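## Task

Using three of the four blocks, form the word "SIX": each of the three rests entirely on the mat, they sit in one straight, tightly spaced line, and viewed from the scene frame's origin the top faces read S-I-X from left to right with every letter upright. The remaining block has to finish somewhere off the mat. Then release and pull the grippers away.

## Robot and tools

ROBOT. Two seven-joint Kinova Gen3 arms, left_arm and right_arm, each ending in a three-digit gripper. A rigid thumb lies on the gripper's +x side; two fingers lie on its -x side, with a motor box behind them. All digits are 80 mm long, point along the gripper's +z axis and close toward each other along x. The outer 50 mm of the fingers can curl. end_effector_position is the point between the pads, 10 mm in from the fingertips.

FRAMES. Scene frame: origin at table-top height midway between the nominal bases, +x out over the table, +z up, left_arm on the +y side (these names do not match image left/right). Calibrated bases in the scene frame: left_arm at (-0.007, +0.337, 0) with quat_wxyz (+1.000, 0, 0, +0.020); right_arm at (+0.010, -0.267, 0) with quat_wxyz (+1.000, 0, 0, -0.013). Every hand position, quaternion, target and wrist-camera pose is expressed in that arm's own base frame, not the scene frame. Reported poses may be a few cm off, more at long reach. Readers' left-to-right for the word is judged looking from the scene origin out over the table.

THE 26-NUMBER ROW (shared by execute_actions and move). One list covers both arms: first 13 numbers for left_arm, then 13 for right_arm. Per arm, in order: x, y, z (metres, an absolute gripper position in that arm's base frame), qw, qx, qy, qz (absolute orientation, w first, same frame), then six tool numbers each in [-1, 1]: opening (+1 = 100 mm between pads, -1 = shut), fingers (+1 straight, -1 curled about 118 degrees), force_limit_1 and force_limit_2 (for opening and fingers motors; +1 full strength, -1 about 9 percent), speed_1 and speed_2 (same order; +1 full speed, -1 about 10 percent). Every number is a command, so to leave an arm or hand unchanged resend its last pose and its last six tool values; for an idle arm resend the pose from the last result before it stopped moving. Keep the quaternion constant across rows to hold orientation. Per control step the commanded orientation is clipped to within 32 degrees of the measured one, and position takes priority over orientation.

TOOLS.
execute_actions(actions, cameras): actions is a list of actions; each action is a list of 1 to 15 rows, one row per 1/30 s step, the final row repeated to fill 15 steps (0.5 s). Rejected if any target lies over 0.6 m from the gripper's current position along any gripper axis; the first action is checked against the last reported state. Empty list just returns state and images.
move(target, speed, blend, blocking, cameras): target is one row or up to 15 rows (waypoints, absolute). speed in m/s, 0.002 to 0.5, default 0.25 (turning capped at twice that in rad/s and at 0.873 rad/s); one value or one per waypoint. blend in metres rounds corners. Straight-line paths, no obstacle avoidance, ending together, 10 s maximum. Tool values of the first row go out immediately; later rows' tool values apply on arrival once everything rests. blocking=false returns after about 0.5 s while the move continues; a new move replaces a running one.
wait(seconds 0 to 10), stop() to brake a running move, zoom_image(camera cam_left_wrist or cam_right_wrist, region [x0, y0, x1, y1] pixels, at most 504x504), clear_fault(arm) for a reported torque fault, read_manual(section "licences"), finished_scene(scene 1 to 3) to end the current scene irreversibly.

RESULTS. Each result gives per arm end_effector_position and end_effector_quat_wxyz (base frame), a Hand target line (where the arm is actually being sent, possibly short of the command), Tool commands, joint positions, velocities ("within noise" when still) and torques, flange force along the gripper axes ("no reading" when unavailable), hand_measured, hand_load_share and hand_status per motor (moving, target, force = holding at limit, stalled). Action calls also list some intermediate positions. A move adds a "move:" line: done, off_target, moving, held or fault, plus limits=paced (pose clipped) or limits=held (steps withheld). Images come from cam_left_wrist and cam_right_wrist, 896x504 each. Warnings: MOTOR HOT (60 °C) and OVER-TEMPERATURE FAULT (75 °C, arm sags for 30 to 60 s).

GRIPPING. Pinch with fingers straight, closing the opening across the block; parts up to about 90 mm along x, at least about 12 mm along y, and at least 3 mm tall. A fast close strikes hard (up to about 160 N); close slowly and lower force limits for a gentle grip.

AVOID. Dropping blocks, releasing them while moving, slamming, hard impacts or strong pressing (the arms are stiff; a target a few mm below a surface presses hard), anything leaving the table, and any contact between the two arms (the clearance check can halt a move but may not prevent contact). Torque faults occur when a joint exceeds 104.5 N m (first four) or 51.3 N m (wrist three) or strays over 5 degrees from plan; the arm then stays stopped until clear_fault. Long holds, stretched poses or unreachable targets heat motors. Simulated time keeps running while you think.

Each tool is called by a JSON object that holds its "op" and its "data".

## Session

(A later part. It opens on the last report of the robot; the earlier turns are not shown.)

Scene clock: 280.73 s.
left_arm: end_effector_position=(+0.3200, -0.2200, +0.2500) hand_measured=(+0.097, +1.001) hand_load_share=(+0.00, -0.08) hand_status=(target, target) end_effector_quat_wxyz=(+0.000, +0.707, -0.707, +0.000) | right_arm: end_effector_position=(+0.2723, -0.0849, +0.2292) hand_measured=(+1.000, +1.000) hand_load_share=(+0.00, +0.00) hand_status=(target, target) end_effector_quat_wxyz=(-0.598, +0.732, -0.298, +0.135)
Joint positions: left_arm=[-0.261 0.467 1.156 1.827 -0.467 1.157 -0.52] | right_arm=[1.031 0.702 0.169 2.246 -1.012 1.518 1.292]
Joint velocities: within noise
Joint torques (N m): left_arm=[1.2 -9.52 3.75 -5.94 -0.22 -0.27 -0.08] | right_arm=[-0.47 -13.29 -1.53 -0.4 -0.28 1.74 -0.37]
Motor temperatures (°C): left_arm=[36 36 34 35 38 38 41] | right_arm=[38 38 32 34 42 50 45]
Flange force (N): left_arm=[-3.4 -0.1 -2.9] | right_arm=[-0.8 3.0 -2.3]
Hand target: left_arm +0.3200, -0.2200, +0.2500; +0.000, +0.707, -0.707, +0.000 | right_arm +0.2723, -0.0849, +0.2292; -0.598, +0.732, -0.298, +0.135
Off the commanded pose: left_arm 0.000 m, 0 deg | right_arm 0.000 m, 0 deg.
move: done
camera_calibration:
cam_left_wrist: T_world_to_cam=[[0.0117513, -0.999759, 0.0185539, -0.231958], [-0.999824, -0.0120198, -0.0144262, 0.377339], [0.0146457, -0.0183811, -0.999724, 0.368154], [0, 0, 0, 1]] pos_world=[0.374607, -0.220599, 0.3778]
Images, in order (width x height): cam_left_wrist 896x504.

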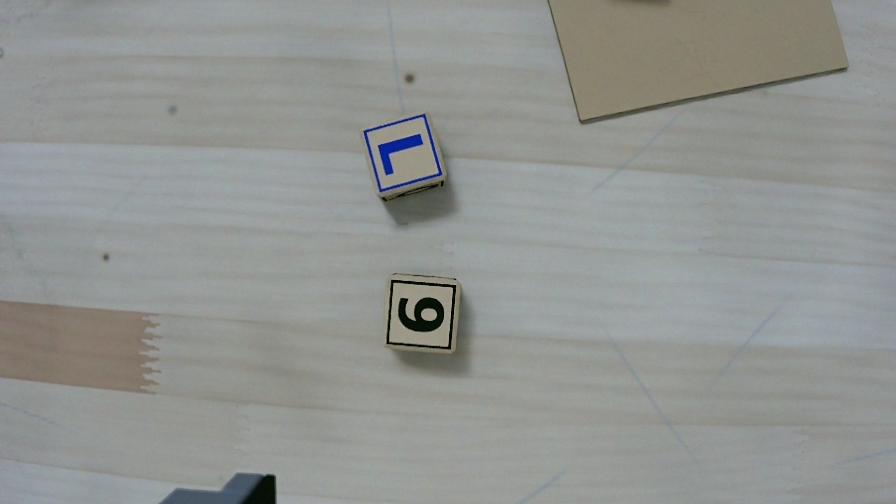

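{"op": "move", "data": {"target": [[0.30,-0.215,0.22,0,1,0,0,0.1,1,-0.3,0,-0.6,1,0.2723,-0.0849,0.2292,-0.598,0.732,-0.298,0.135,1,1,0,0,1,1],[0.302,-0.2115,0.09,0.2787,0.6729,0.6330,0.2622,0.1,1,-0.3,0,-0.6,1,0.2723,-0.0849,0.2292,-0.598,0.732,-0.298,0.135,1,1,0,0,1,1]], "blend": [0.03,0]}}

Scene clock: 329.17 s.
left_arm: end_effector_position=(+0.3022, -0.2119, +0.0900) hand_measured=(+0.097, +1.001) hand_load_share=(+0.00, -0.08) hand_status=(target, target) end_effector_quat_wxyz=(+0.275, +0.672, +0.634, +0.264) | right_arm: end_effector_position=(+0.2723, -0.0849, +0.2292) hand_measured=(+1.000, +1.000) hand_load_share=(+0.00, +0.00) hand_status=(target, target) end_effector_quat_wxyz=(-0.598, +0.732, -0.298, +0.135)
Joint positions: left_arm=[1.422 0.758 -0.569 2.58 0.478 -0.614 2.126] | right_arm=[1.031 0.702 0.169 2.246 -1.012 1.518 1.292]
Joint velocities: within noise
Joint torques (N m): left_arm=[1.18 -11 -1.77 0.58 0.39 -1.55 0.05] | right_arm=[-0.42 -13.27 -1.55 -0.44 -0.3 1.76 -0.35]
Motor temperatures (°C): left_arm=[36 35 33 35 38 38 41] | right_arm=[38 38 32 34 41 50 44]
Flange force (N): left_arm=[0.5 4.7 2.4] | right_arm=[-0.9 2.9 -2.2]
Hand target: left_arm +0.3022, -0.2119, +0.0900; +0.275, +0.672, +0.634, +0.264 | right_arm +0.2723, -0.0849, +0.2292; -0.598, +0.732, -0.298, +0.135
Off the commanded pose: left_arm 0.000 m, 0 deg | right_arm 0.000 m, 0 deg.
joint sent to its limit (left arm) — joint 4 (elbow), upper limit, where the elbow is as bent as it goes. The joint targets still meet the commanded pose.
move: done
camera_calibration:
cam_left_wrist: T_world_to_cam=[[0.0342975, 0.999357, 0.0104318, 0.196894], [0.718832, -0.031919, 0.694451, -0.230125], [0.694337, -0.0163192, -0.719465, -0.0215705], [0, 0, 0, 1]] pos_world=[0.173646, -0.204465, 0.142238]
cam_right_wrist: T_world_to_cam=[[0.780372, -0.611064, -0.132739, -0.238439], [-0.252853, -0.114212, -0.96074, 0.339992], [0.571914, 0.783298, -0.243637, 0.0941023], [0, 0, 0, 1]] pos_world=[0.218221, -0.18058, 0.31792]

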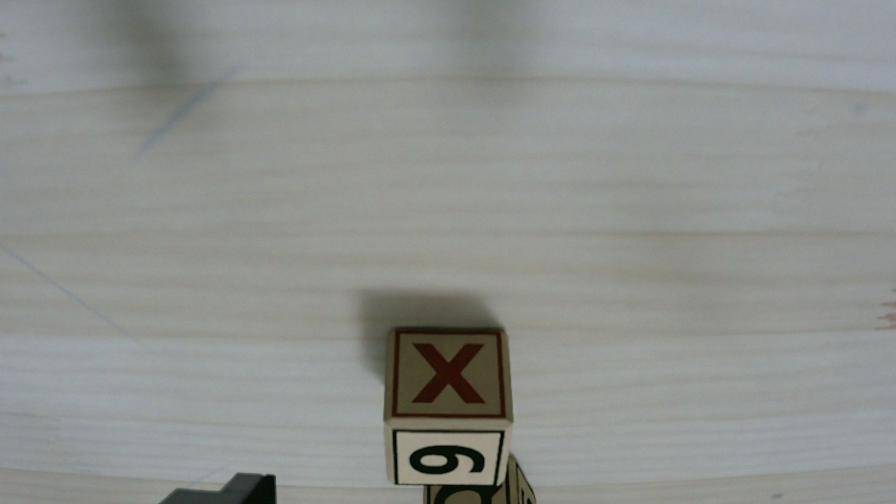

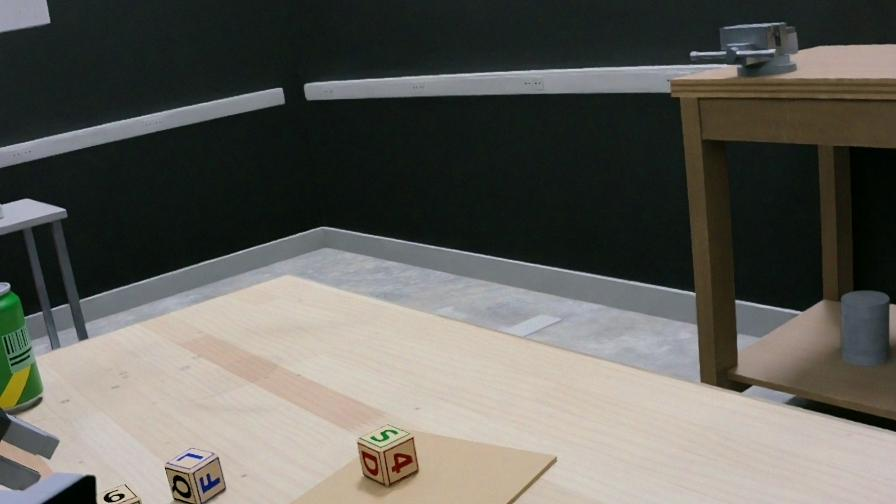

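{"op": "move", "data": {"target": [0.3444,-0.2141,0.0235,0.2787,0.6729,0.6330,0.2622,0,1,-0.3,0,-0.6,1,0.2723,-0.0849,0.2292,-0.598,0.732,-0.298,0.135,1,1,0,0,1,1], "speed": 0.08}}

Scene clock: 337.93 s.
left_arm: end_effector_position=(+0.3444, -0.2141, +0.0235) hand_measured=(+0.003, +1.001) hand_load_share=(+0.00, -0.08) hand_status=(target, target) end_effector_quat_wxyz=(+0.279, +0.673, +0.633, +0.262) | right_arm: end_effector_position=(+0.2723, -0.0849, +0.2292) hand_measured=(+1.000, +1.000) hand_load_share=(+0.00, +0.00) hand_status=(target, target) end_effector_quat_wxyz=(-0.598, +0.732, -0.298, +0.135)
Joint positions: left_arm=[1.221 1.005 -0.471 2.494 0.337 -0.807 2.266] | right_arm=[1.031 0.702 0.169 2.246 -1.012 1.518 1.292]
Joint velocities: within noise
Joint torques (N m): left_arm=[1.43 -13.08 -2.12 1.98 0.58 -1.48 -0.03] | right_arm=[-0.48 -13.24 -1.54 -0.38 -0.31 1.73 -0.36]
Motor temperatures (°C): left_arm=[36 35 33 35 38 38 41] | right_arm=[38 38 32 34 41 50 44]
Flange force (N): left_arm=[0.5 4.8 3.0] | right_arm=[-0.9 2.8 -2.5]
Hand target: left_arm +0.3444, -0.2141, +0.0235; +0.279, +0.673, +0.633, +0.262 | right_arm +0.2723, -0.0849, +0.2292; -0.598, +0.732, -0.298, +0.135
Off the commanded pose: left_arm 0.000 m, 0 deg | right_arm 0.000 m, 0 deg.
move: done
camera_calibration:
cam_left_wrist: T_world_to_cam=[[0.0395314, 0.999206, 0.00491084, 0.196589], [0.716652, -0.0317769, 0.696706, -0.213559], [0.696309, -0.0240224, -0.71734, -0.10106], [0, 0, 0, 1]] pos_world=[0.215645, -0.205647, 0.0753287]
cam_right_wrist: T_world_to_cam=[[0.780372, -0.611064, -0.132739, -0.238439], [-0.252853, -0.114212, -0.96074, 0.339992], [0.571914, 0.783298, -0.243637, 0.0941023], [0, 0, 0, 1]] pos_world=[0.218221, -0.18058, 0.31792]

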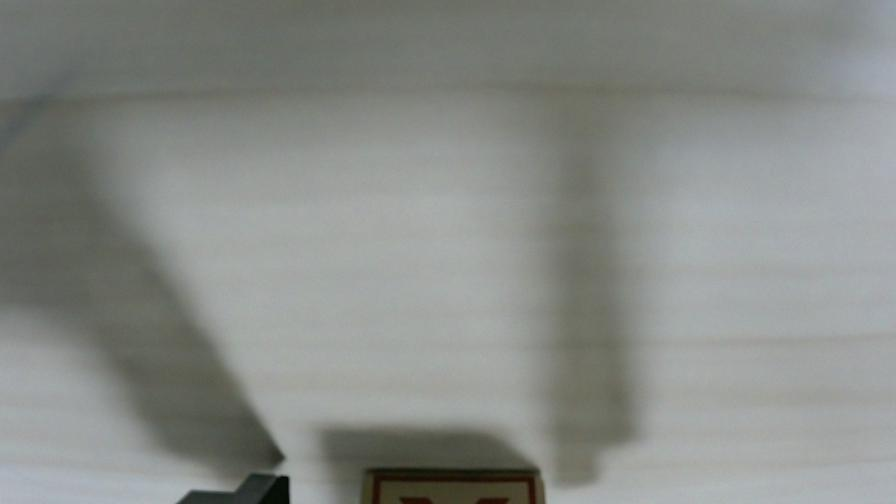

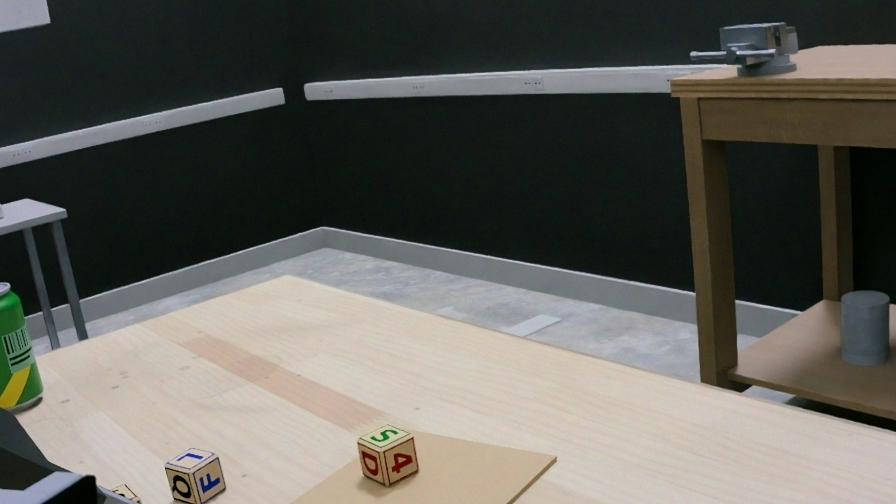

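{"op": "move", "data": {"target": [[0.3444,-0.2141,0.0235,0.2787,0.6729,0.6330,0.2622,-0.6,1,0,0,-0.6,1,0.2723,-0.0849,0.2292,-0.598,0.732,-0.298,0.135,1,1,0,0,1,1],[0.3444,-0.2141,0.10,0.2787,0.6729,0.6330,0.2622,-0.6,1,0,0,-0.6,1,0.2723,-0.0849,0.2292,-0.598,0.732,-0.298,0.135,1,1,0,0,1,1]], "speed": 0.08}}

{"op": "move", "data": {"target": [[0.42,-0.3,0.14,0,0.7071,0.7071,0,-0.6,1,0,0,-0.6,1,0.2723,-0.0849,0.2292,-0.598,0.732,-0.298,0.135,1,1,0,0,1,1],[0.5312,-0.3693,0.10,-0.2706,0.6533,0.6533,-0.2706,-0.6,1,0,0,-0.6,1,0.2723,-0.0849,0.2292,-0.598,0.732,-0.298,0.135,1,1,0,0,1,1]], "speed": 0.15, "blend": [0.03,0]}}

Scene clock: 351.40 s.
left_arm: end_effector_position=(+0.3444, -0.2141, +0.1000) hand_measured=(-0.390, +1.004) hand_load_share=(+0.64, +0.18) hand_status=(force, target) end_effector_quat_wxyz=(+0.279, +0.673, +0.633, +0.262) | right_arm: end_effector_position=(+0.2723, -0.0849, +0.2292) hand_measured=(+1.000, +1.000) hand_load_share=(+0.00, +0.00) hand_status=(target, target) end_effector_quat_wxyz=(-0.598, +0.732, -0.298, +0.135)
Joint positions: left_arm=[1.31 0.721 -0.606 2.509 0.362 -0.567 2.087] | right_arm=[1.031 0.702 0.169 2.246 -1.012 1.518 1.292]
Joint velocities: within noise
Joint torques (N m): left_arm=[1.18 -11.25 -1.98 -0.5 0.26 -1.67 -0.17] | right_arm=[-0.46 -13.26 -1.55 -0.42 -0.28 1.74 -0.34]
Motor temperatures (°C): left_arm=[36 35 33 35 38 38 41] | right_arm=[38 38 32 34 41 50 44]
Flange force (N): left_arm=[1.0 4.2 2.1] | right_arm=[-0.9 2.8 -2.3]
Hand target: left_arm +0.3444, -0.2141, +0.1000; +0.279, +0.673, +0.633, +0.262 | right_arm +0.2723, -0.0849, +0.2292; -0.598, +0.732, -0.298, +0.135
Off the commanded pose: left_arm 0.000 m, 0 deg | right_arm 0.000 m, 0 deg.
move: done
camera_calibration:
cam_left_wrist: T_world_to_cam=[[0.0395974, 0.999204, 0.00484195, 0.196209], [0.716552, -0.0317728, 0.69681, -0.26685], [0.696409, -0.0241224, -0.71724, -0.0462403], [0, 0, 0, 1]] pos_world=[0.215645, -0.205647, 0.151828]
cam_right_wrist: T_world_to_cam=[[0.780372, -0.611064, -0.132739, -0.238439], [-0.252853, -0.114212, -0.96074, 0.339992], [0.571914, 0.783298, -0.243637, 0.0941023], [0, 0, 0, 1]] pos_world=[0.218221, -0.18058, 0.31792]

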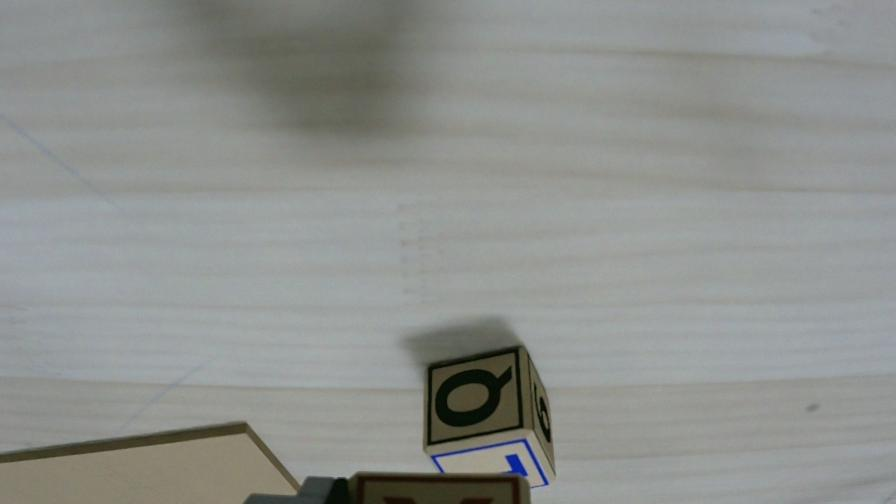

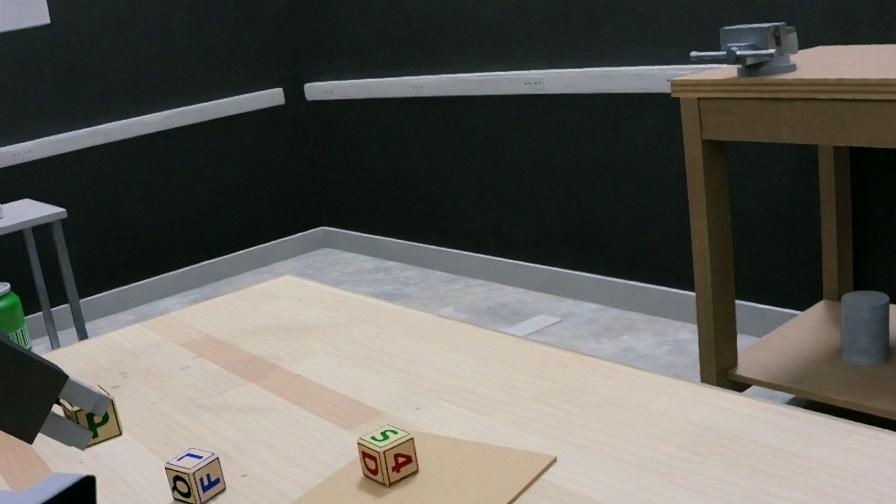

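Scene clock: 357.17 s.
left_arm: end_effector_position=(+0.5302, -0.3688, +0.0999) hand_measured=(-0.390, +1.004) hand_load_share=(+0.63, +0.18) hand_status=(force, target) end_effector_quat_wxyz=(-0.104, +0.654, +0.710, -0.241) | right_arm: end_effector_position=(+0.2723, -0.0849, +0.2292) hand_measured=(+1.000, +1.000) hand_load_share=(+0.00, +0.00) hand_status=(target, target) end_effector_quat_wxyz=(-0.598, +0.732, -0.298, +0.135)
Joint positions: left_arm=[0.404 1.466 -0.135 0.035 0.55 1.989 2.156] | right_arm=[1.031 0.702 0.169 2.246 -1.012 1.518 1.292]
Joint velocities: within noise
Joint torques (N m): left_arm=[1.23 -25.28 1.65 -6.58 0.69 0.38 -0.02] | right_arm=[-0.45 -13.28 -1.54 -0.38 -0.29 1.77 -0.35]
Motor temperatures (°C): left_arm=[36 35 33 35 38 38 41] | right_arm=[38 38 32 34 41 50 44]
Flange force (N): left_arm=no reading | right_arm=[-0.8 2.9 -2.3]
Hand target: left_arm +0.5302, -0.3688, +0.0999; -0.104, +0.654, +0.710, -0.241 | right_arm +0.2723, -0.0849, +0.2292; -0.598, +0.732, -0.298, +0.135
Off the commanded pose: left_arm 0.001 m, 20 deg | right_arm 0.000 m, 0 deg.
elbow stopped short (left arm): the move would have taken joint 4 (elbow) straighter than the controller allows.
move: off_target (left_arm)
camera_calibration:
cam_left_wrist: T_world_to_cam=[[-0.125713, 0.981362, -0.145341, 0.439585], [0.869561, 0.0384773, -0.492324, -0.341221], [-0.477556, -0.188275, -0.858192, 0.396446], [0, 0, 0, 1]] pos_world=[0.541299, -0.343622, 0.236125]
cam_right_wrist: T_world_to_cam=[[0.780372, -0.611064, -0.132739, -0.238439], [-0.252853, -0.114212, -0.96074, 0.339992], [0.571914, 0.783298, -0.243637, 0.0941023], [0, 0, 0, 1]] pos_world=[0.218221, -0.18058, 0.31792]

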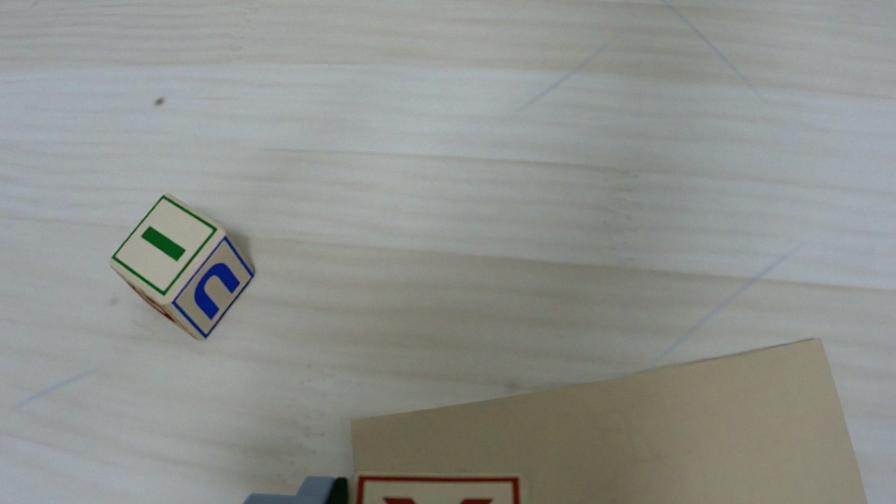

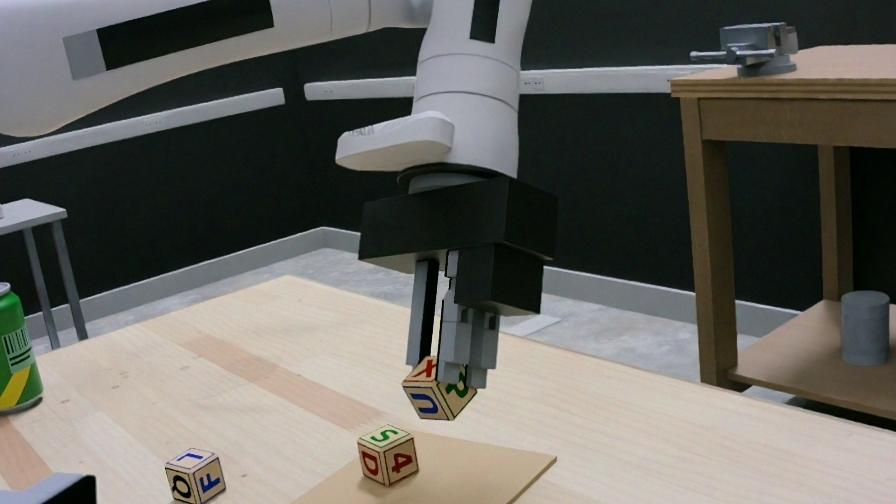

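{"op": "move", "data": {"target": [[0.42,-0.28,0.17,0,0.7071,0.7071,0,-0.6,1,0,0,-0.6,1,0.2723,-0.0849,0.2292,-0.598,0.732,-0.298,0.135,1,1,0,0,1,1],[0.37,-0.12,0.13,0,0.7071,0.7071,0,-0.6,1,0,0,-0.6,1,0.2723,-0.0849,0.2292,-0.598,0.732,-0.298,0.135,1,1,0,0,1,1],[0.3685,-0.11,0.1,-0.2706,0.6533,0.6533,-0.2706,-0.6,1,0,0,-0.6,1,0.2723,-0.0849,0.2292,-0.598,0.732,-0.298,0.135,1,1,0,0,1,1]], "speed": 0.15, "blend": [0.03,0.03,0]}}

Scene clock: 386.53 s.
left_arm: end_effector_position=(+0.3685, -0.1100, +0.1000) hand_measured=(-0.390, +1.004) hand_load_share=(+0.64, +0.18) hand_status=(force, target) end_effector_quat_wxyz=(-0.271, +0.653, +0.653, -0.271) | right_arm: end_effector_position=(+0.2723, -0.0849, +0.2292) hand_measured=(+1.000, +1.000) hand_load_share=(+0.00, +0.00) hand_status=(target, target) end_effector_quat_wxyz=(-0.598, +0.732, -0.298, +0.135)
Joint positions: left_arm=[0.312 1.007 -0.32 1.316 0.286 1.657 1.497] | right_arm=[1.031 0.702 0.169 2.246 -1.012 1.518 1.292]
Joint velocities: within noise
Joint torques (N m): left_arm=[1.12 -19.64 -0.92 -3.41 -0.21 1.43 -0.08] | right_arm=[-0.43 -13.25 -1.54 -0.4 -0.3 1.72 -0.37]
Motor temperatures (°C): left_arm=[36 36 33 35 38 38 41] | right_arm=[38 38 32 34 41 50 44]
Flange force (N): left_arm=[0.9 2.5 -3.3] | right_arm=[-0.9 2.8 -2.4]
Hand target: left_arm +0.3685, -0.1100, +0.1000; -0.271, +0.653, +0.653, -0.271 | right_arm +0.2723, -0.0849, +0.2292; -0.598, +0.732, -0.298, +0.135
Off the commanded pose: left_arm 0.000 m, 0 deg | right_arm 0.000 m, 0 deg.
move: done
camera_calibration:
cam_left_wrist: T_world_to_cam=[[0.00488097, 0.999757, 0.0214988, 0.102399], [0.696807, 0.0120199, -0.717158, -0.127326], [-0.717242, 0.0184809, -0.696579, 0.463032], [0, 0, 0, 1]] pos_world=[0.420328, -0.109401, 0.229024]
cam_right_wrist: T_world_to_cam=[[0.780372, -0.611064, -0.132739, -0.238439], [-0.252853, -0.114212, -0.96074, 0.339992], [0.571914, 0.783298, -0.243637, 0.0941023], [0, 0, 0, 1]] pos_world=[0.218221, -0.18058, 0.31792]

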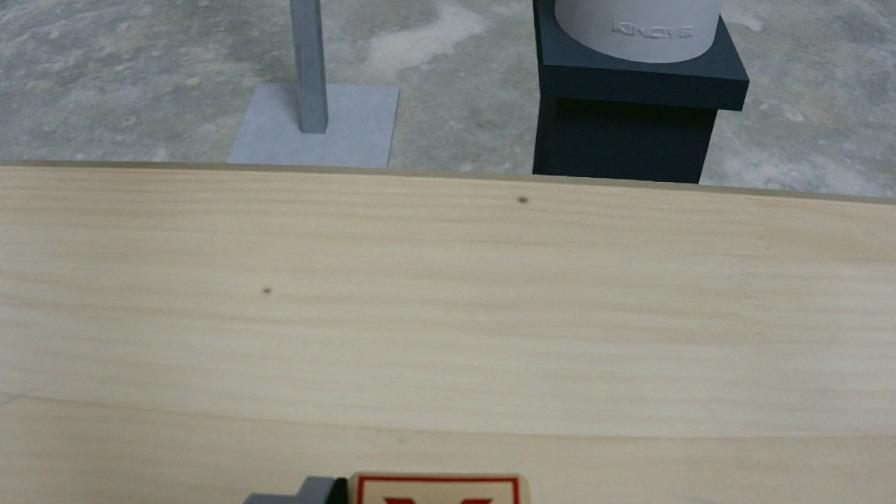

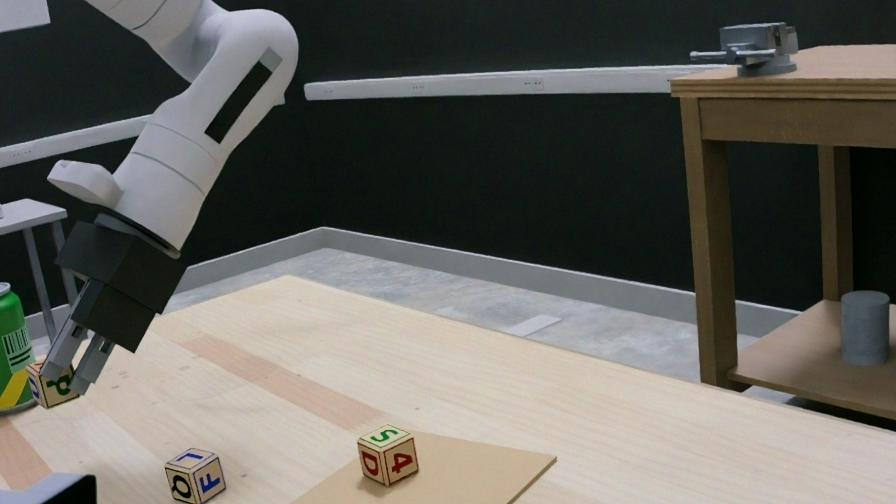

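{"op": "move", "data": {"target": [[0.3685,-0.11,0.024,-0.2706,0.6533,0.6533,-0.2706,-0.6,1,0,0,-0.6,1,0.2723,-0.0849,0.2292,-0.598,0.732,-0.298,0.135,1,1,0,0,1,1],[0.3685,-0.11,0.024,-0.2706,0.6533,0.6533,-0.2706,0,1,0,0,-0.6,1,0.2723,-0.0849,0.2292,-0.598,0.732,-0.298,0.135,1,1,0,0,1,1],[0.41,-0.11,0.10,-0.2706,0.6533,0.6533,-0.2706,0,1,0,0,-0.6,1,0.2723,-0.0849,0.2292,-0.598,0.732,-0.298,0.135,1,1,0,0,1,1],[0.33,-0.16,0.25,0,0.7071,-0.7071,0,0,1,0,0,-0.6,1,0.2723,-0.0849,0.2292,-0.598,0.732,-0.298,0.135,1,1,0,0,1,1]], "speed": [0.06,0.06,0.15,0.25], "cameras": ["cam_left_wrist"]}}

Scene clock: 405.40 s.
left_arm: end_effector_position=(+0.3300, -0.1600, +0.2500) hand_measured=(-0.003, +1.001) hand_load_share=(+0.00, -0.06) hand_status=(target, target) end_effector_quat_wxyz=(+0.000, +0.707, -0.707, +0.000) | right_arm: end_effector_position=(+0.2723, -0.0849, +0.2292) hand_measured=(+1.000, +1.000) hand_load_share=(+0.00, +0.00) hand_status=(target, target) end_effector_quat_wxyz=(-0.598, +0.732, -0.298, +0.135)
Joint positions: left_arm=[1.345 0.559 -1.416 1.839 0.583 1.263 4.471] | right_arm=[1.031 0.702 0.169 2.246 -1.012 1.518 1.292]
Joint velocities: within noise
Joint torques (N m): left_arm=[1.18 -9.66 -3.62 -5.94 -0.17 -0.4 -0.04] | right_arm=[-0.45 -13.22 -1.53 -0.43 -0.27 1.75 -0.33]
Motor temperatures (°C): left_arm=[36 36 33 35 38 38 41] | right_arm=[38 38 32 34 41 50 44]
Flange force (N): left_arm=[-1.3 -4.6 -0.9] | right_arm=[-0.9 2.7 -2.2]
Hand target: left_arm +0.3300, -0.1600, +0.2500; +0.000, +0.707, -0.707, +0.000 | right_arm +0.2723, -0.0849, +0.2292; -0.598, +0.732, -0.298, +0.135
Off the commanded pose: left_arm 0.000 m, 0 deg | right_arm 0.000 m, 0 deg.
move: done
camera_calibration:
cam_left_wrist: T_world_to_cam=[[0.0117496, -0.999757, 0.0186539, -0.172026], [-0.999824, -0.0120195, -0.014425, 0.38806], [0.0146457, -0.0184811, -0.999722, 0.369096], [0, 0, 0, 1]] pos_world=[0.384607, -0.160499, 0.3778]
Images, in order (width x height): cam_left_wrist 896x504.

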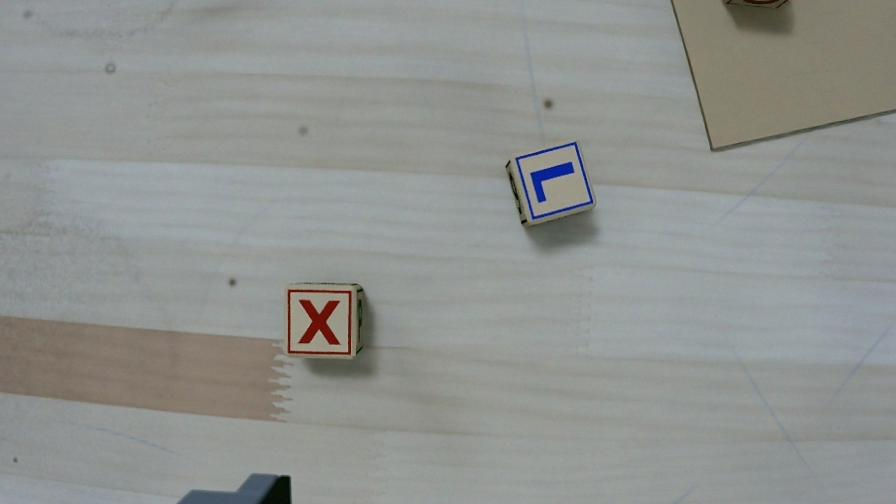

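{"op": "move", "data": {"target": [[0.359,-0.11,0.07,0,1,0,0,0.1,1,0,0,-0.6,1,0.2723,-0.0849,0.2292,-0.598,0.732,-0.298,0.135,1,1,0,0,1,1],[0.359,-0.11,0.018,0,1,0,0,0.1,1,0,0,-0.6,1,0.2723,-0.0849,0.2292,-0.598,0.732,-0.298,0.135,1,1,0,0,1,1],[0.359,-0.11,0.018,0,1,0,0,-0.6,1,0,0,-0.6,1,0.2723,-0.0849,0.2292,-0.598,0.732,-0.298,0.135,1,1,0,0,1,1],[0.359,-0.11,0.08,0,1,0,0,-0.6,1,0,0,-0.6,1,0.2723,-0.0849,0.2292,-0.598,0.732,-0.298,0.135,1,1,0,0,1,1],[0.5227,-0.3693,0.08,0,1,0,0,-0.6,1,0,0,-0.6,1,0.2723,-0.0849,0.2292,-0.598,0.732,-0.298,0.135,1,1,0,0,1,1]], "speed": [0.2,0.08,0.05,0.1,0.25], "blend": [0,0,0,0.02,0], "cameras": ["cam_right_wrist"]}}

{"op": "move", "data": {"target": [0.5227,-0.3693,0.0265,0,1,0,0,-0.6,1,0,0,-0.6,1,0.2723,-0.0849,0.2292,-0.598,0.732,-0.298,0.135,1,1,0,0,1,1], "speed": 0.06, "cameras": ["cam_right_wrist"]}}

{"op": "zoom_image", "data": {"camera": "cam_right_wrist", "region": [340, 340, 540, 504]}}

Scene clock: 433.73 s.
left_arm: end_effector_position=(+0.5227, -0.3693, +0.0800) hand_measured=(-0.385, +1.003) hand_load_share=(+0.67, +0.16) hand_status=(force, target) end_effector_quat_wxyz=(+0.000, +1.000, +0.000, +0.000) | right_arm: end_effector_position=(+0.2723, -0.0849, +0.2292) hand_measured=(+1.000, +1.000) hand_load_share=(+0.00, +0.00) hand_status=(target, target) end_effector_quat_wxyz=(-0.598, +0.732, -0.298, +0.135)
Joint positions: left_arm=[0.988 1.272 -1.252 0.986 1.146 1.483 6.352] | right_arm=[1.031 0.702 0.169 2.246 -1.012 1.518 1.292]
Joint velocities: within noise
Joint torques (N m): left_arm=[1.15 -22.25 -5.44 -2.79 -0.22 -0.27 -0.02] | right_arm=[-0.44 -13.23 -1.55 -0.37 -0.29 1.73 -0.32]
Motor temperatures (°C): left_arm=[36 36 33 35 38 38 41] | right_arm=[38 38 32 34 41 50 44]
Flange force (N): left_arm=[5.0 1.3 -1.4] | right_arm=[-0.7 2.6 -2.4]
Hand target: left_arm +0.5227, -0.3693, +0.0800; +0.000, +1.000, +0.000, +0.000 | right_arm +0.2723, -0.0849, +0.2292; -0.598, +0.732, -0.298, +0.135
Off the commanded pose: left_arm 0.000 m, 0 deg | right_arm 0.000 m, 0 deg.
move: done
camera_calibration:
cam_right_wrist: T_world_to_cam=[[0.780372, -0.611064, -0.132739, -0.238439], [-0.252853, -0.114212, -0.96074, 0.339992], [0.571914, 0.783298, -0.243637, 0.0941023], [0, 0, 0, 1]] pos_world=[0.218221, -0.18058, 0.31792]
Images, in order (width x height): cam_right_wrist 896x504.

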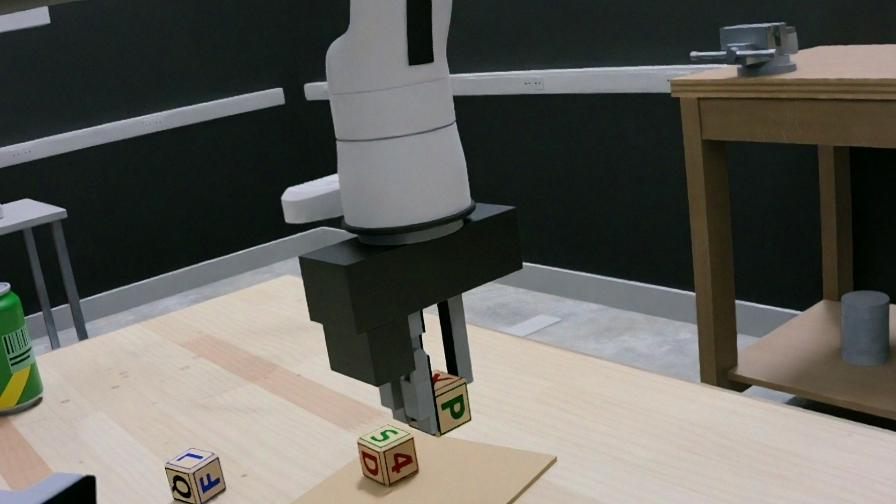

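Scene clock: 434.97 s.
left_arm: end_effector_position=(+0.5227, -0.3693, +0.0266) hand_measured=(-0.385, +1.003) hand_load_share=(+0.67, +0.16) hand_status=(force, target) end_effector_quat_wxyz=(+0.000, +1.000, +0.000, +0.000) | right_arm: end_effector_position=(+0.2723, -0.0849, +0.2292) hand_measured=(+1.000, +1.000) hand_load_share=(+0.00, +0.00) hand_status=(target, target) end_effector_quat_wxyz=(-0.598, +0.732, -0.298, +0.135)
Joint positions: left_arm=[0.99 1.344 -1.221 1.013 1.19 1.406 6.332] | right_arm=[1.031 0.702 0.169 2.246 -1.012 1.518 1.292]
Joint velocities: within noise
Joint torques (N m): left_arm=[1.19 -21.95 -5.71 -2.31 -0.21 -0.11 -0.07] | right_arm=[-0.43 -13.25 -1.54 -0.41 -0.29 1.77 -0.36]
Motor temperatures (°C): left_arm=[36 36 33 35 38 38 41] | right_arm=[38 38 32 34 41 50 44]
Flange force (N): left_arm=[5.2 1.5 -1.4] | right_arm=[-0.9 2.8 -2.3]
Hand target: left_arm +0.5227, -0.3693, +0.0265; +0.000, +1.000, +0.000, +0.000 | right_arm +0.2723, -0.0849, +0.2292; -0.598, +0.732, -0.298, +0.135
Off the commanded pose: left_arm 0.000 m, 0 deg | right_arm 0.000 m, 0 deg.
move: done
camera_calibration:
cam_right_wrist: T_world_to_cam=[[0.780372, -0.611064, -0.132739, -0.238439], [-0.252853, -0.114212, -0.96074, 0.339992], [0.571914, 0.783298, -0.243637, 0.0941023], [0, 0, 0, 1]] pos_world=[0.218221, -0.18058, 0.31792]
Images, in order (width x height): cam_right_wrist 896x504.

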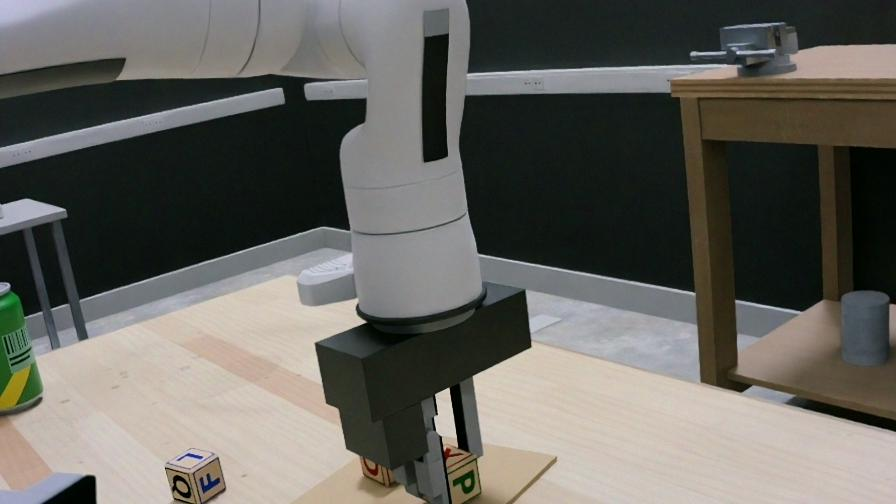

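Scaled by 2.520 from the camera's 896x504 image, which has a finer 1280x720 frame.

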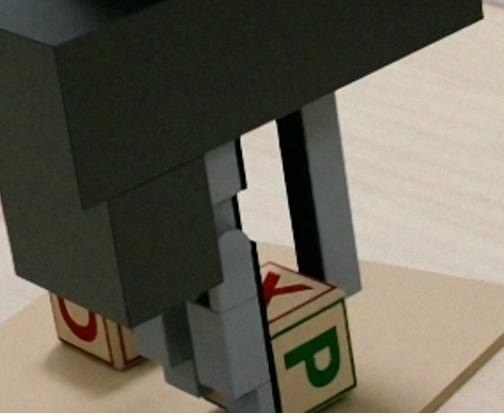

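{"op": "move", "data": {"target": [0.5227,-0.3693,0.0235,0,1,0,0,-0.6,1,0,0,-0.6,1,0.2723,-0.0849,0.2292,-0.598,0.732,-0.298,0.135,1,1,0,0,1,1], "speed": 0.02, "cameras": []}}

{"op": "move", "data": {"target": [0.5227,-0.3693,0.0225,0,1,0,0,-0.6,1,0,0,-0.6,1,0.2723,-0.0849,0.2292,-0.598,0.732,-0.298,0.135,1,1,0,0,1,1], "speed": 0.02, "cameras": ["cam_right_wrist"]}}

{"op": "zoom_image", "data": {"camera": "cam_right_wrist", "region": [340, 340, 540, 504]}}

Scene clock: 442.40 s.
left_arm: end_effector_position=(+0.5227, -0.3693, +0.0236) hand_measured=(-0.385, +1.003) hand_load_share=(+0.67, +0.16) hand_status=(force, target) end_effector_quat_wxyz=(+0.000, +1.000, +0.000, +0.000) | right_arm: end_effector_position=(+0.2723, -0.0849, +0.2292) hand_measured=(+1.000, +1.000) hand_load_share=(+0.00, +0.00) hand_status=(target, target) end_effector_quat_wxyz=(-0.598, +0.732, -0.298, +0.135)
Joint positions: left_arm=[0.99 1.348 -1.22 1.014 1.192 1.402 6.331] | right_arm=[1.031 0.702 0.169 2.246 -1.012 1.518 1.292]
Joint velocities: within noise
Joint torques (N m): left_arm=[1.19 -22.24 -5.57 -2.32 -0.17 -0.39 -0.1] | right_arm=[-0.43 -13.29 -1.55 -0.42 -0.29 1.72 -0.36]
Motor temperatures (°C): left_arm=[36 36 33 35 38 38 41] | right_arm=[38 38 32 34 41 50 44]
Flange force (N): left_arm=[5.6 1.8 -1.5] | right_arm=[-0.8 2.9 -2.3]
Hand target: left_arm +0.5227, -0.3693, +0.0235; +0.000, +1.000, +0.000, +0.000 | right_arm +0.2723, -0.0849, +0.2292; -0.598, +0.732, -0.298, +0.135
Off the commanded pose: left_arm 0.000 m, 0 deg | right_arm 0.000 m, 0 deg.
move: done
No camera images: "cameras" was empty.

Scene clock: 443.10 s.
left_arm: end_effector_position=(+0.5227, -0.3693, +0.0226) hand_measured=(-0.385, +1.003) hand_load_share=(+0.67, +0.18) hand_status=(force, target) end_effector_quat_wxyz=(+0.000, +1.000, +0.000, +0.000) | right_arm: end_effector_position=(+0.2723, -0.0849, +0.2292) hand_measured=(+1.000, +1.000) hand_load_share=(+0.00, +0.00) hand_status=(target, target) end_effector_quat_wxyz=(-0.598, +0.732, -0.298, +0.135)
Joint positions: left_arm=[0.99 1.35 -1.219 1.014 1.193 1.4 6.331] | right_arm=[1.031 0.702 0.169 2.246 -1.012 1.518 1.292]
Joint velocities: within noise
Joint torques (N m): left_arm=[0.28 -12.79 -2.22 -2.42 0.93 -2.99 -0.07] | right_arm=[-0.46 -13.25 -1.53 -0.4 -0.3 1.76 -0.34]
Motor temperatures (°C): left_arm=[36 36 33 35 38 38 41] | right_arm=[38 38 32 34 41 50 44]
Flange force (N): left_arm=[-2.5 -2.2 -21.1] | right_arm=[-0.9 2.8 -2.4]
Hand target: left_arm +0.5227, -0.3693, +0.0225; +0.000, +1.000, +0.000, +0.000 | right_arm +0.2723, -0.0849, +0.2292; -0.598, +0.732, -0.298, +0.135
Off the commanded pose: left_arm 0.000 m, 0 deg | right_arm 0.000 m, 0 deg.
move: done
camera_calibration:
cam_right_wrist: T_world_to_cam=[[0.780372, -0.611064, -0.132739, -0.238439], [-0.252853, -0.114212, -0.96074, 0.339992], [0.571914, 0.783298, -0.243637, 0.0941023], [0, 0, 0, 1]] pos_world=[0.218221, -0.18058, 0.31792]
Images, in order (width x height): cam_right_wrist 896x504.

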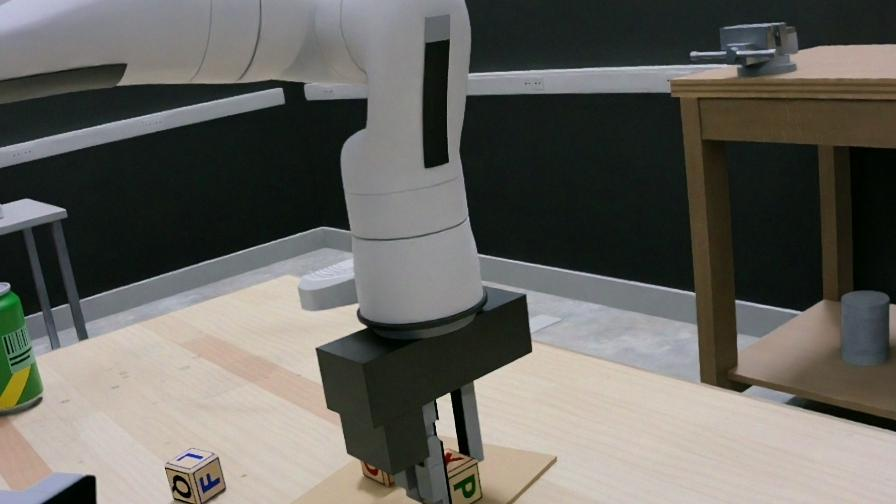

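Scaled by 2.520 from the camera's 896x504 image, which has a finer 1280x720 frame.

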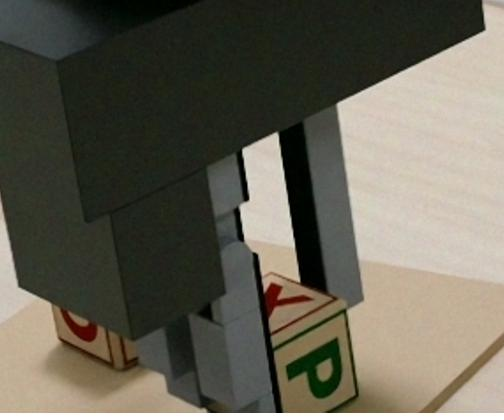

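{"op": "move", "data": {"target": [[0.5227,-0.3693,0.0229,0,1,0,0,-0.6,1,0,0,-0.6,1,0.2723,-0.0849,0.2292,-0.598,0.732,-0.298,0.135,1,1,0,0,1,1],[0.5227,-0.3693,0.0229,0,1,0,0,0.1,1,0,0,-0.6,1,0.2723,-0.0849,0.2292,-0.598,0.732,-0.298,0.135,1,1,0,0,1,1],[0.5227,-0.3693,0.09,0,1,0,0,0.1,1,0,0,-0.6,1,0.2723,-0.0849,0.2292,-0.598,0.732,-0.298,0.135,1,1,0,0,1,1],[0.43,-0.36,0.25,0,0.7071,-0.7071,0,0.1,1,0,0,-0.6,1,0.2723,-0.0849,0.2292,-0.598,0.732,-0.298,0.135,1,1,0,0,1,1]], "speed": [0.02,0.05,0.1,0.25], "cameras": ["cam_left_wrist"]}}

{"op": "zoom_image", "data": {"camera": "cam_left_wrist", "region": [280, 50, 480, 250]}}

{"op": "zoom_image", "data": {"camera": "cam_left_wrist", "region": [600, 250, 800, 450]}}

Scene clock: 465.37 s.
left_arm: end_effector_position=(+0.4300, -0.3600, +0.2500) hand_measured=(+0.097, +1.001) hand_load_share=(+0.00, -0.07) hand_status=(target, target) end_effector_quat_wxyz=(+0.000, +0.707, -0.707, +0.000) | right_arm: end_effector_position=(+0.2723, -0.0849, +0.2292) hand_measured=(+1.000, +1.000) hand_load_share=(+0.00, +0.00) hand_status=(target, target) end_effector_quat_wxyz=(-0.598, +0.732, -0.298, +0.135)
Joint positions: left_arm=[1.158 0.89 -1.191 1.146 0.806 1.568 4.862] | right_arm=[1.031 0.702 0.169 2.246 -1.012 1.518 1.292]
Joint velocities: within noise
Joint torques (N m): left_arm=[1.19 -18.41 -4.68 -5.05 -0.21 -0.4 -0.04] | right_arm=[-0.48 -13.25 -1.55 -0.41 -0.27 1.76 -0.35]
Motor temperatures (°C): left_arm=[36 36 33 35 38 38 41] | right_arm=[38 38 32 34 41 50 44]
Flange force (N): left_arm=[1.1 -4.5 -2.5] | right_arm=[-0.9 2.8 -2.3]
Hand target: left_arm +0.4300, -0.3600, +0.2500; +0.000, +0.707, -0.707, +0.000 | right_arm +0.2723, -0.0849, +0.2292; -0.598, +0.732, -0.298, +0.135
Off the commanded pose: left_arm 0.000 m, 0 deg | right_arm 0.000 m, 0 deg.
move: done
camera_calibration:
cam_left_wrist: T_world_to_cam=[[0.0119505, -0.999755, 0.0186554, -0.37325], [-0.999821, -0.0122204, -0.014423, 0.485564], [0.0146474, -0.0184797, -0.999722, 0.363935], [0, 0, 0, 1]] pos_world=[0.484607, -0.360499, 0.3778]
Images, in order (width x height): cam_left_wrist 896x504.

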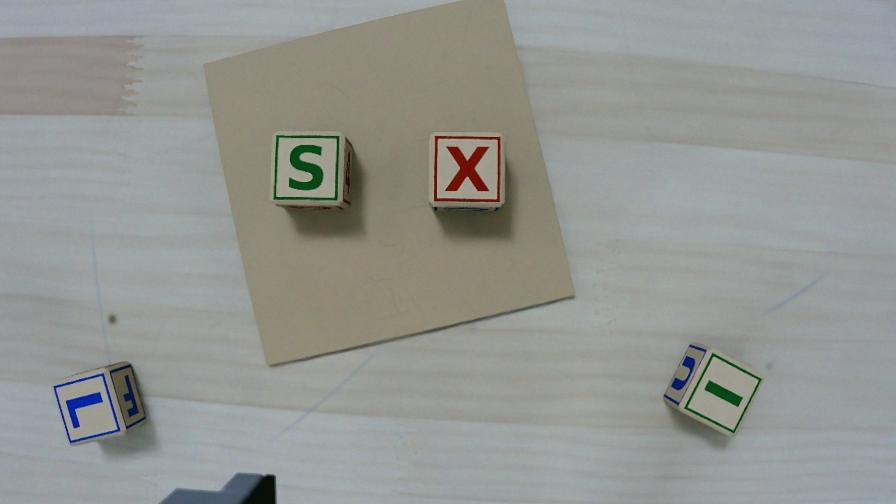

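Scaled by 2.520 from the camera's 896x504 image, which has a finer 1280x720 frame.

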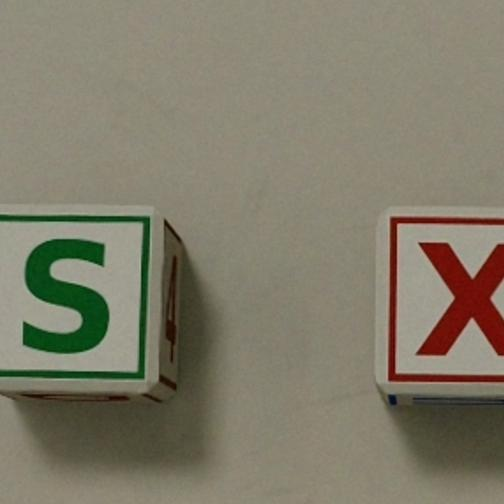

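Scaled by 2.520 from the camera's 896x504 image, which has a finer 1280x720 frame.

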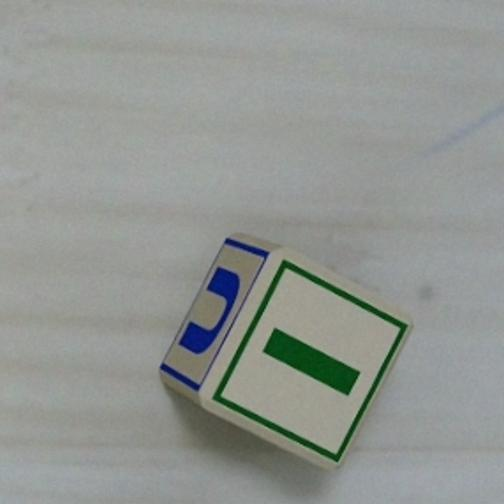

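{"op": "move", "data": {"target": [0.38,-0.48,0.22,0,0.7071,-0.7071,0,0.1,1,0,0,-0.6,1,0.2723,-0.0849,0.2292,-0.598,0.732,-0.298,0.135,1,1,0,0,1,1], "cameras": ["cam_left_wrist"]}}

{"op": "zoom_image", "data": {"camera": "cam_left_wrist", "region": [350, 150, 550, 350]}}

Scene clock: 493.40 s.
left_arm: end_effector_position=(+0.3800, -0.4800, +0.2200) hand_measured=(+0.097, +1.001) hand_load_share=(+0.00, -0.07) hand_status=(target, target) end_effector_quat_wxyz=(+0.000, +0.707, -0.707, +0.000) | right_arm: end_effector_position=(+0.2723, -0.0849, +0.2292) hand_measured=(+1.000, +1.000) hand_load_share=(+0.00, +0.00) hand_status=(target, target) end_effector_quat_wxyz=(-0.598, +0.732, -0.298, +0.135)
Joint positions: left_arm=[1.26 1.005 -1.143 0.948 0.876 1.599 5.14] | right_arm=[1.031 0.702 0.169 2.246 -1.012 1.518 1.292]
Joint velocities: within noise
Joint torques (N m): left_arm=[1.16 -20.9 -4.5 -4.48 -0.27 -0.41 -0.08] | right_arm=[-0.44 -13.23 -1.5 -0.38 -0.28 1.76 -0.36]
Motor temperatures (°C): left_arm=[36 36 33 35 38 38 41] | right_arm=[38 38 32 34 41 50 44]
Flange force (N): left_arm=[3.7 -5.3 -2.8] | right_arm=[-0.8 2.8 -2.3]
Hand target: left_arm +0.3800, -0.4800, +0.2200; +0.000, +0.707, -0.707, +0.000 | right_arm +0.2723, -0.0849, +0.2292; -0.598, +0.732, -0.298, +0.135
Off the commanded pose: left_arm 0.000 m, 0 deg | right_arm 0.000 m, 0 deg.
move: done
camera_calibration:
cam_left_wrist: T_world_to_cam=[[0.0117496, -0.999757, 0.0186539, -0.491976], [-0.999824, -0.0120195, -0.014425, 0.433772], [0.0146457, -0.0184811, -0.999722, 0.332458], [0, 0, 0, 1]] pos_world=[0.434607, -0.480499, 0.3478]
Images, in order (width x height): cam_left_wrist 896x504.

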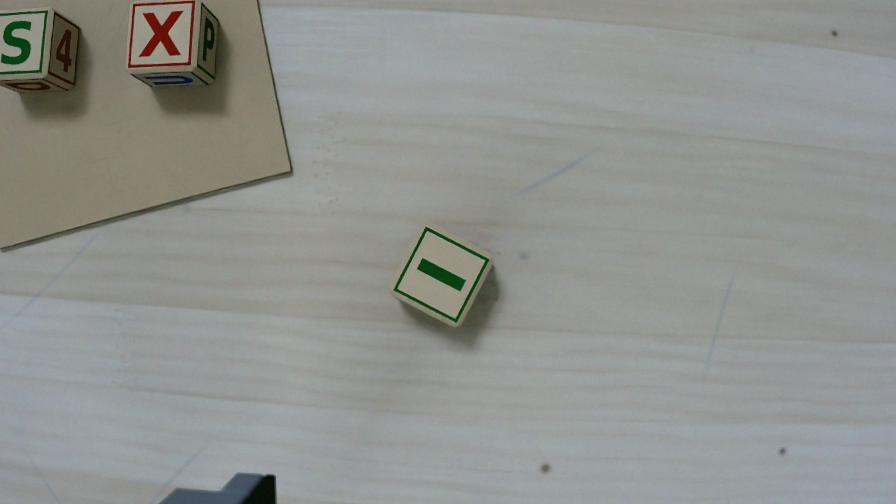

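Scaled by 2.520 from the camera's 896x504 image, which has a finer 1280x720 frame.

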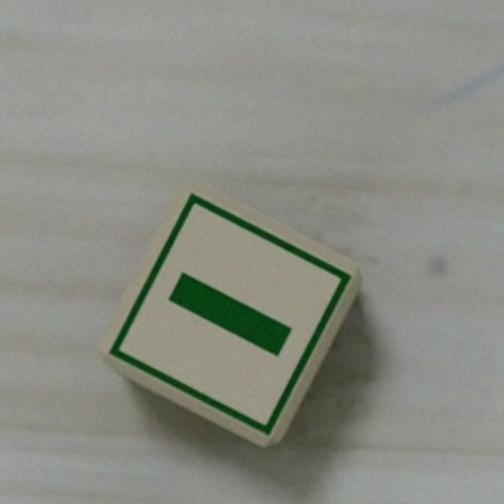

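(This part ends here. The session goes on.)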